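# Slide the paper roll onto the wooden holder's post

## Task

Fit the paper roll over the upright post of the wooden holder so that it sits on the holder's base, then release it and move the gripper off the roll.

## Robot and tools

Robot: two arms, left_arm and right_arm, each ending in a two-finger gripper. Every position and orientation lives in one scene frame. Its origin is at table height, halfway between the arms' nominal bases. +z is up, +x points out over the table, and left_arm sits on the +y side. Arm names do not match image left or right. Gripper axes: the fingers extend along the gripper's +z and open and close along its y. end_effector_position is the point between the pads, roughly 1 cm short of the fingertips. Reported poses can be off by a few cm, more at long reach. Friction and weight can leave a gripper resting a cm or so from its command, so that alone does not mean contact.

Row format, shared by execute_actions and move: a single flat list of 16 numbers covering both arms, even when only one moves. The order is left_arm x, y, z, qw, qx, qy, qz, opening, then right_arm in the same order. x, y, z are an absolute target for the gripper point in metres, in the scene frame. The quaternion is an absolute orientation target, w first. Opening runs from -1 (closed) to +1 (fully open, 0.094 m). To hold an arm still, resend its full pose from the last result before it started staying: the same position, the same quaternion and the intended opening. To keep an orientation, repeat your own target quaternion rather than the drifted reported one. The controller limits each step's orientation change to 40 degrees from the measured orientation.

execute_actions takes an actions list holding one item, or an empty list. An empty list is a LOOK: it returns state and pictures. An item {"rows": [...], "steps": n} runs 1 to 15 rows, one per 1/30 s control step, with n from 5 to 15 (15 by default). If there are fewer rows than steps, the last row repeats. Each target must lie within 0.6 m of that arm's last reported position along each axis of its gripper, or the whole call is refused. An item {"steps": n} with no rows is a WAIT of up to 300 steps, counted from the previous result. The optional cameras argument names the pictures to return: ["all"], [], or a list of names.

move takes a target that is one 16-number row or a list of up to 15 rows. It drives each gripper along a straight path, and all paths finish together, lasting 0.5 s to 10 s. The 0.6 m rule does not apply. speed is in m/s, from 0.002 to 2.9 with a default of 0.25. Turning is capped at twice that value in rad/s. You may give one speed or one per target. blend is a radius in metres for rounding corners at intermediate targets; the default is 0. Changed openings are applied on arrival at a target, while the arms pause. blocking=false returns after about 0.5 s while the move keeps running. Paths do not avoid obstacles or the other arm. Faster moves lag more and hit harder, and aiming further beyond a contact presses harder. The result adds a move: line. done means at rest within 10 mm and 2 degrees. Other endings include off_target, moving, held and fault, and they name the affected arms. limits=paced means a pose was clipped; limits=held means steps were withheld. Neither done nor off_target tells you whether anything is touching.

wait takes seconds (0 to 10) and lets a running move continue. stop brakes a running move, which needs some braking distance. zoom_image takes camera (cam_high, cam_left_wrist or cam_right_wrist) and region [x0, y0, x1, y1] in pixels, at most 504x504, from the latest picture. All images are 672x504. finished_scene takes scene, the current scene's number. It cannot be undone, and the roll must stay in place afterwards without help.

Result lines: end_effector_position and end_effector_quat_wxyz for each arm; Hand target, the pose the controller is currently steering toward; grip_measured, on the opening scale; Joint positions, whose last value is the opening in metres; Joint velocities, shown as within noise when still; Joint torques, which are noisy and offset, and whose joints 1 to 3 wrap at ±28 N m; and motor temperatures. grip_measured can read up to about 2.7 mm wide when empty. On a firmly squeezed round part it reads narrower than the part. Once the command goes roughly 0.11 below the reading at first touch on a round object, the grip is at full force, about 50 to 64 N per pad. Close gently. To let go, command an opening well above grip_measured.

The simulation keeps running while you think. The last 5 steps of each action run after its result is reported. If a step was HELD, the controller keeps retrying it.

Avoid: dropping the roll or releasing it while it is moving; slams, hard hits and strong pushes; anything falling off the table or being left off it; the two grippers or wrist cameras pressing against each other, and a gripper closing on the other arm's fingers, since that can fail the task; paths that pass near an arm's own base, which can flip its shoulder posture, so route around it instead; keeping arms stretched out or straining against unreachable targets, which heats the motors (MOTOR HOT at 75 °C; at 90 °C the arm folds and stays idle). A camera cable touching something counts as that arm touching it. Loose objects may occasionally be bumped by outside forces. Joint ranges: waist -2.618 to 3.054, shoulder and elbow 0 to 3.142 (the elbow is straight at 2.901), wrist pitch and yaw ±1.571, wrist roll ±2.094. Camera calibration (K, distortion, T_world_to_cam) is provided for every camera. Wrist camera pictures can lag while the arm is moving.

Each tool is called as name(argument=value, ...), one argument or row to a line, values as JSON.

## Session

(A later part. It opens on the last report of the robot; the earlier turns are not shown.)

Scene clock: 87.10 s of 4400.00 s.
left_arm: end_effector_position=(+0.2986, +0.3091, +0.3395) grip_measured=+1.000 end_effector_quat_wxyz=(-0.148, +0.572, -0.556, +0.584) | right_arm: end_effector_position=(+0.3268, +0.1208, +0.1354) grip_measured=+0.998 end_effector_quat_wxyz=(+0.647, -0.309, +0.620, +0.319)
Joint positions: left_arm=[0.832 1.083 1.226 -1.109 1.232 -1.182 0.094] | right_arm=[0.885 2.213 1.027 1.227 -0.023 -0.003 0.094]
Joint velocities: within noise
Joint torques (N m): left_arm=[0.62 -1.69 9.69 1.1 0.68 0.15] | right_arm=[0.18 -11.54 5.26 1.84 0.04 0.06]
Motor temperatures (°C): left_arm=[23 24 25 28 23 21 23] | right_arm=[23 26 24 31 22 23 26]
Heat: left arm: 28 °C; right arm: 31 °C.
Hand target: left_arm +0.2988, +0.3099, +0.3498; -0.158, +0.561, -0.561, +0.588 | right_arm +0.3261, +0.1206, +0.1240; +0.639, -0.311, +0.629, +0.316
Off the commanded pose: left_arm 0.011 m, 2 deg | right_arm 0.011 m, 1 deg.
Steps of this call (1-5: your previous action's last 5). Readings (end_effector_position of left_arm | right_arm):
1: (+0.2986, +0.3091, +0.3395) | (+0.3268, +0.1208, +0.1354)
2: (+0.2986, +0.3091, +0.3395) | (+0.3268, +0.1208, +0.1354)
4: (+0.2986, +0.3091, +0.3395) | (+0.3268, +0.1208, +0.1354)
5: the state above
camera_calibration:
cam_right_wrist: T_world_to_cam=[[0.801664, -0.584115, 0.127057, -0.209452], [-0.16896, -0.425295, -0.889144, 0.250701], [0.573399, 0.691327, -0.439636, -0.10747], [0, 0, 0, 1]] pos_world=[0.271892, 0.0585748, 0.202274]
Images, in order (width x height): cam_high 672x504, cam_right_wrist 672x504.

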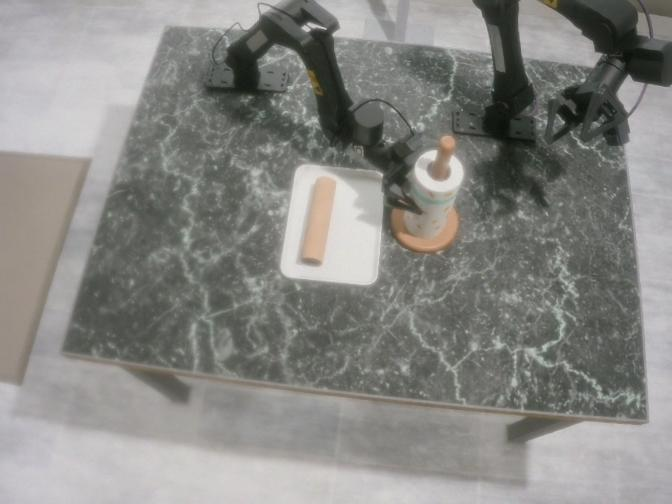

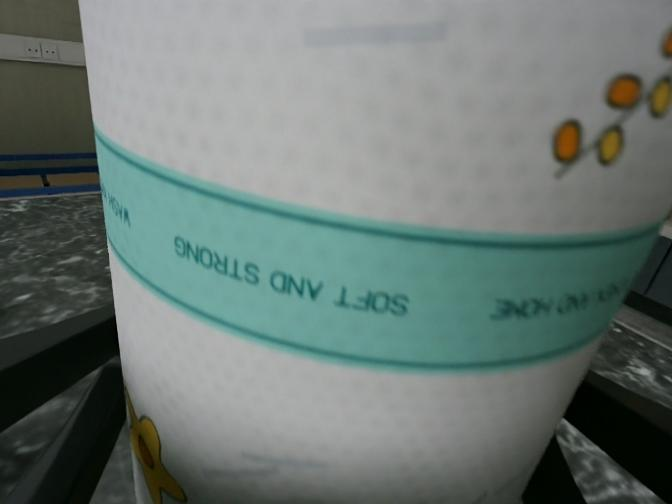

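move(
  target=[
    [0.299, 0.31, 0.35, 0.157, -0.561, 0.561, -0.588, 1.0, 0.2838, 0.0651, 0.127, 0.6388, -0.3111, 0.6289, 0.3161, 1.0],
    [0.299, 0.31, 0.35, 0.157, -0.561, 0.561, -0.588, 1.0, 0.24, 0.005, 0.18, 0.6388, -0.3111, 0.6289, 0.3161, 1.0],
  ],
  speed=[0.12, 0.25],
  blend=[0.01, 0.0],
  cameras=["cam_high", "cam_right_wrist", "cam_left_wrist"],
)

zoom_image(
  camera="cam_high",
  region=[370, 120, 480, 260],
)

Scene clock: 89.37 s of 4400.00 s.
left_arm: end_effector_position=(+0.2986, +0.3091, +0.3395) grip_measured=+1.000 end_effector_quat_wxyz=(-0.148, +0.572, -0.556, +0.584) | right_arm: end_effector_position=(+0.2422, +0.0099, +0.1815) grip_measured=+0.998 end_effector_quat_wxyz=(+0.643, -0.310, +0.626, +0.315)
Joint positions: left_arm=[0.832 1.083 1.226 -1.109 1.232 -1.182 0.094] | right_arm=[0.878 1.651 0.452 1.224 -0.024 -0.003 0.094]
Joint torques (N m): left_arm=[0.53 -1.69 9.73 1.09 0.67 0.15] | right_arm=[-0.57 -9.11 3.85 1.8 -0.14 0.06]
Heat: left arm: 28 °C; right arm: 31 °C.
Hand target: left_arm +0.2988, +0.3099, +0.3498; -0.158, +0.561, -0.561, +0.588 | right_arm +0.2400, +0.0052, +0.1799; +0.639, -0.311, +0.629, +0.316
Off the commanded pose: left_arm 0.011 m, 2 deg | right_arm 0.006 m, 1 deg.
Kept back: nothing.
move: off_target (left_arm)
camera_calibration:
cam_left_wrist: T_world_to_cam=[[0.478972, 0.44362, 0.757487, -0.541348], [-0.61157, -0.450397, 0.65048, 0.125964], [0.629736, -0.774819, 0.0555773, 0.136285], [0, 0, 0, 1]] pos_world=[0.250503, 0.402483, 0.320553]
cam_right_wrist: T_world_to_cam=[[0.799517, -0.587195, 0.12639, -0.21154], [-0.180093, -0.435099, -0.882188, 0.231737], [0.573008, 0.682562, -0.453619, 0.0406336], [0, 0, 0, 1]] pos_world=[0.187581, -0.0511217, 0.249604]

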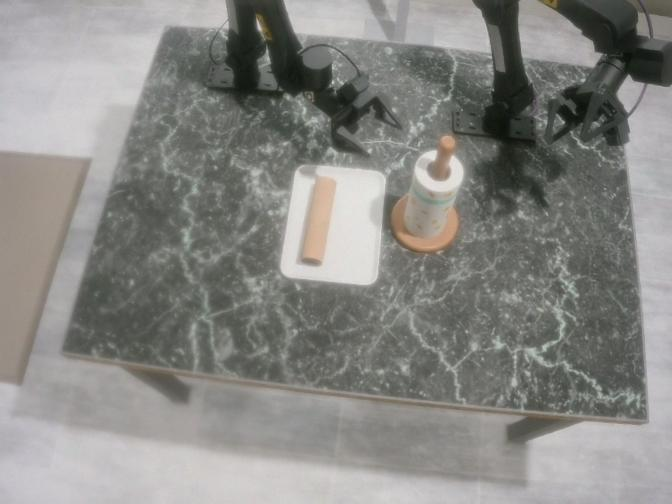

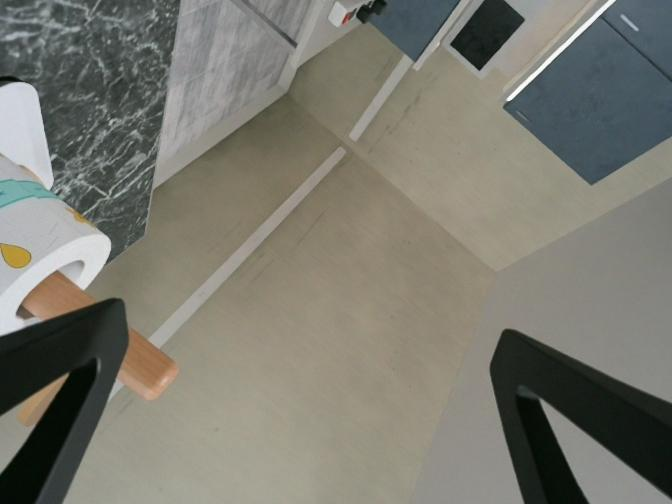

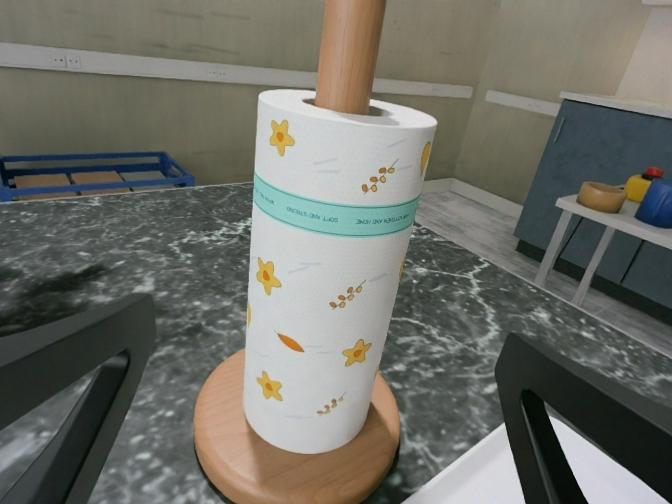

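Scaled by 3.600 from the camera's 672x504 image, which has a finer 960x720 frame.

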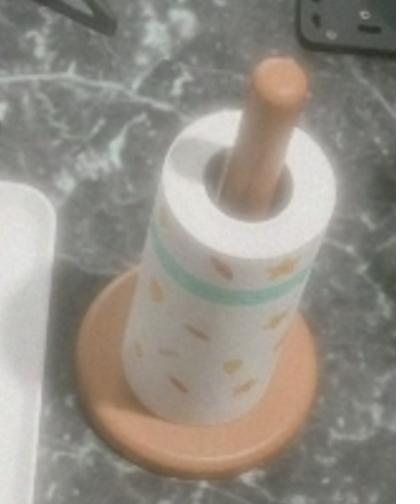

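finished_scene(
  scene=1,
)

The scene is finished: the task was done.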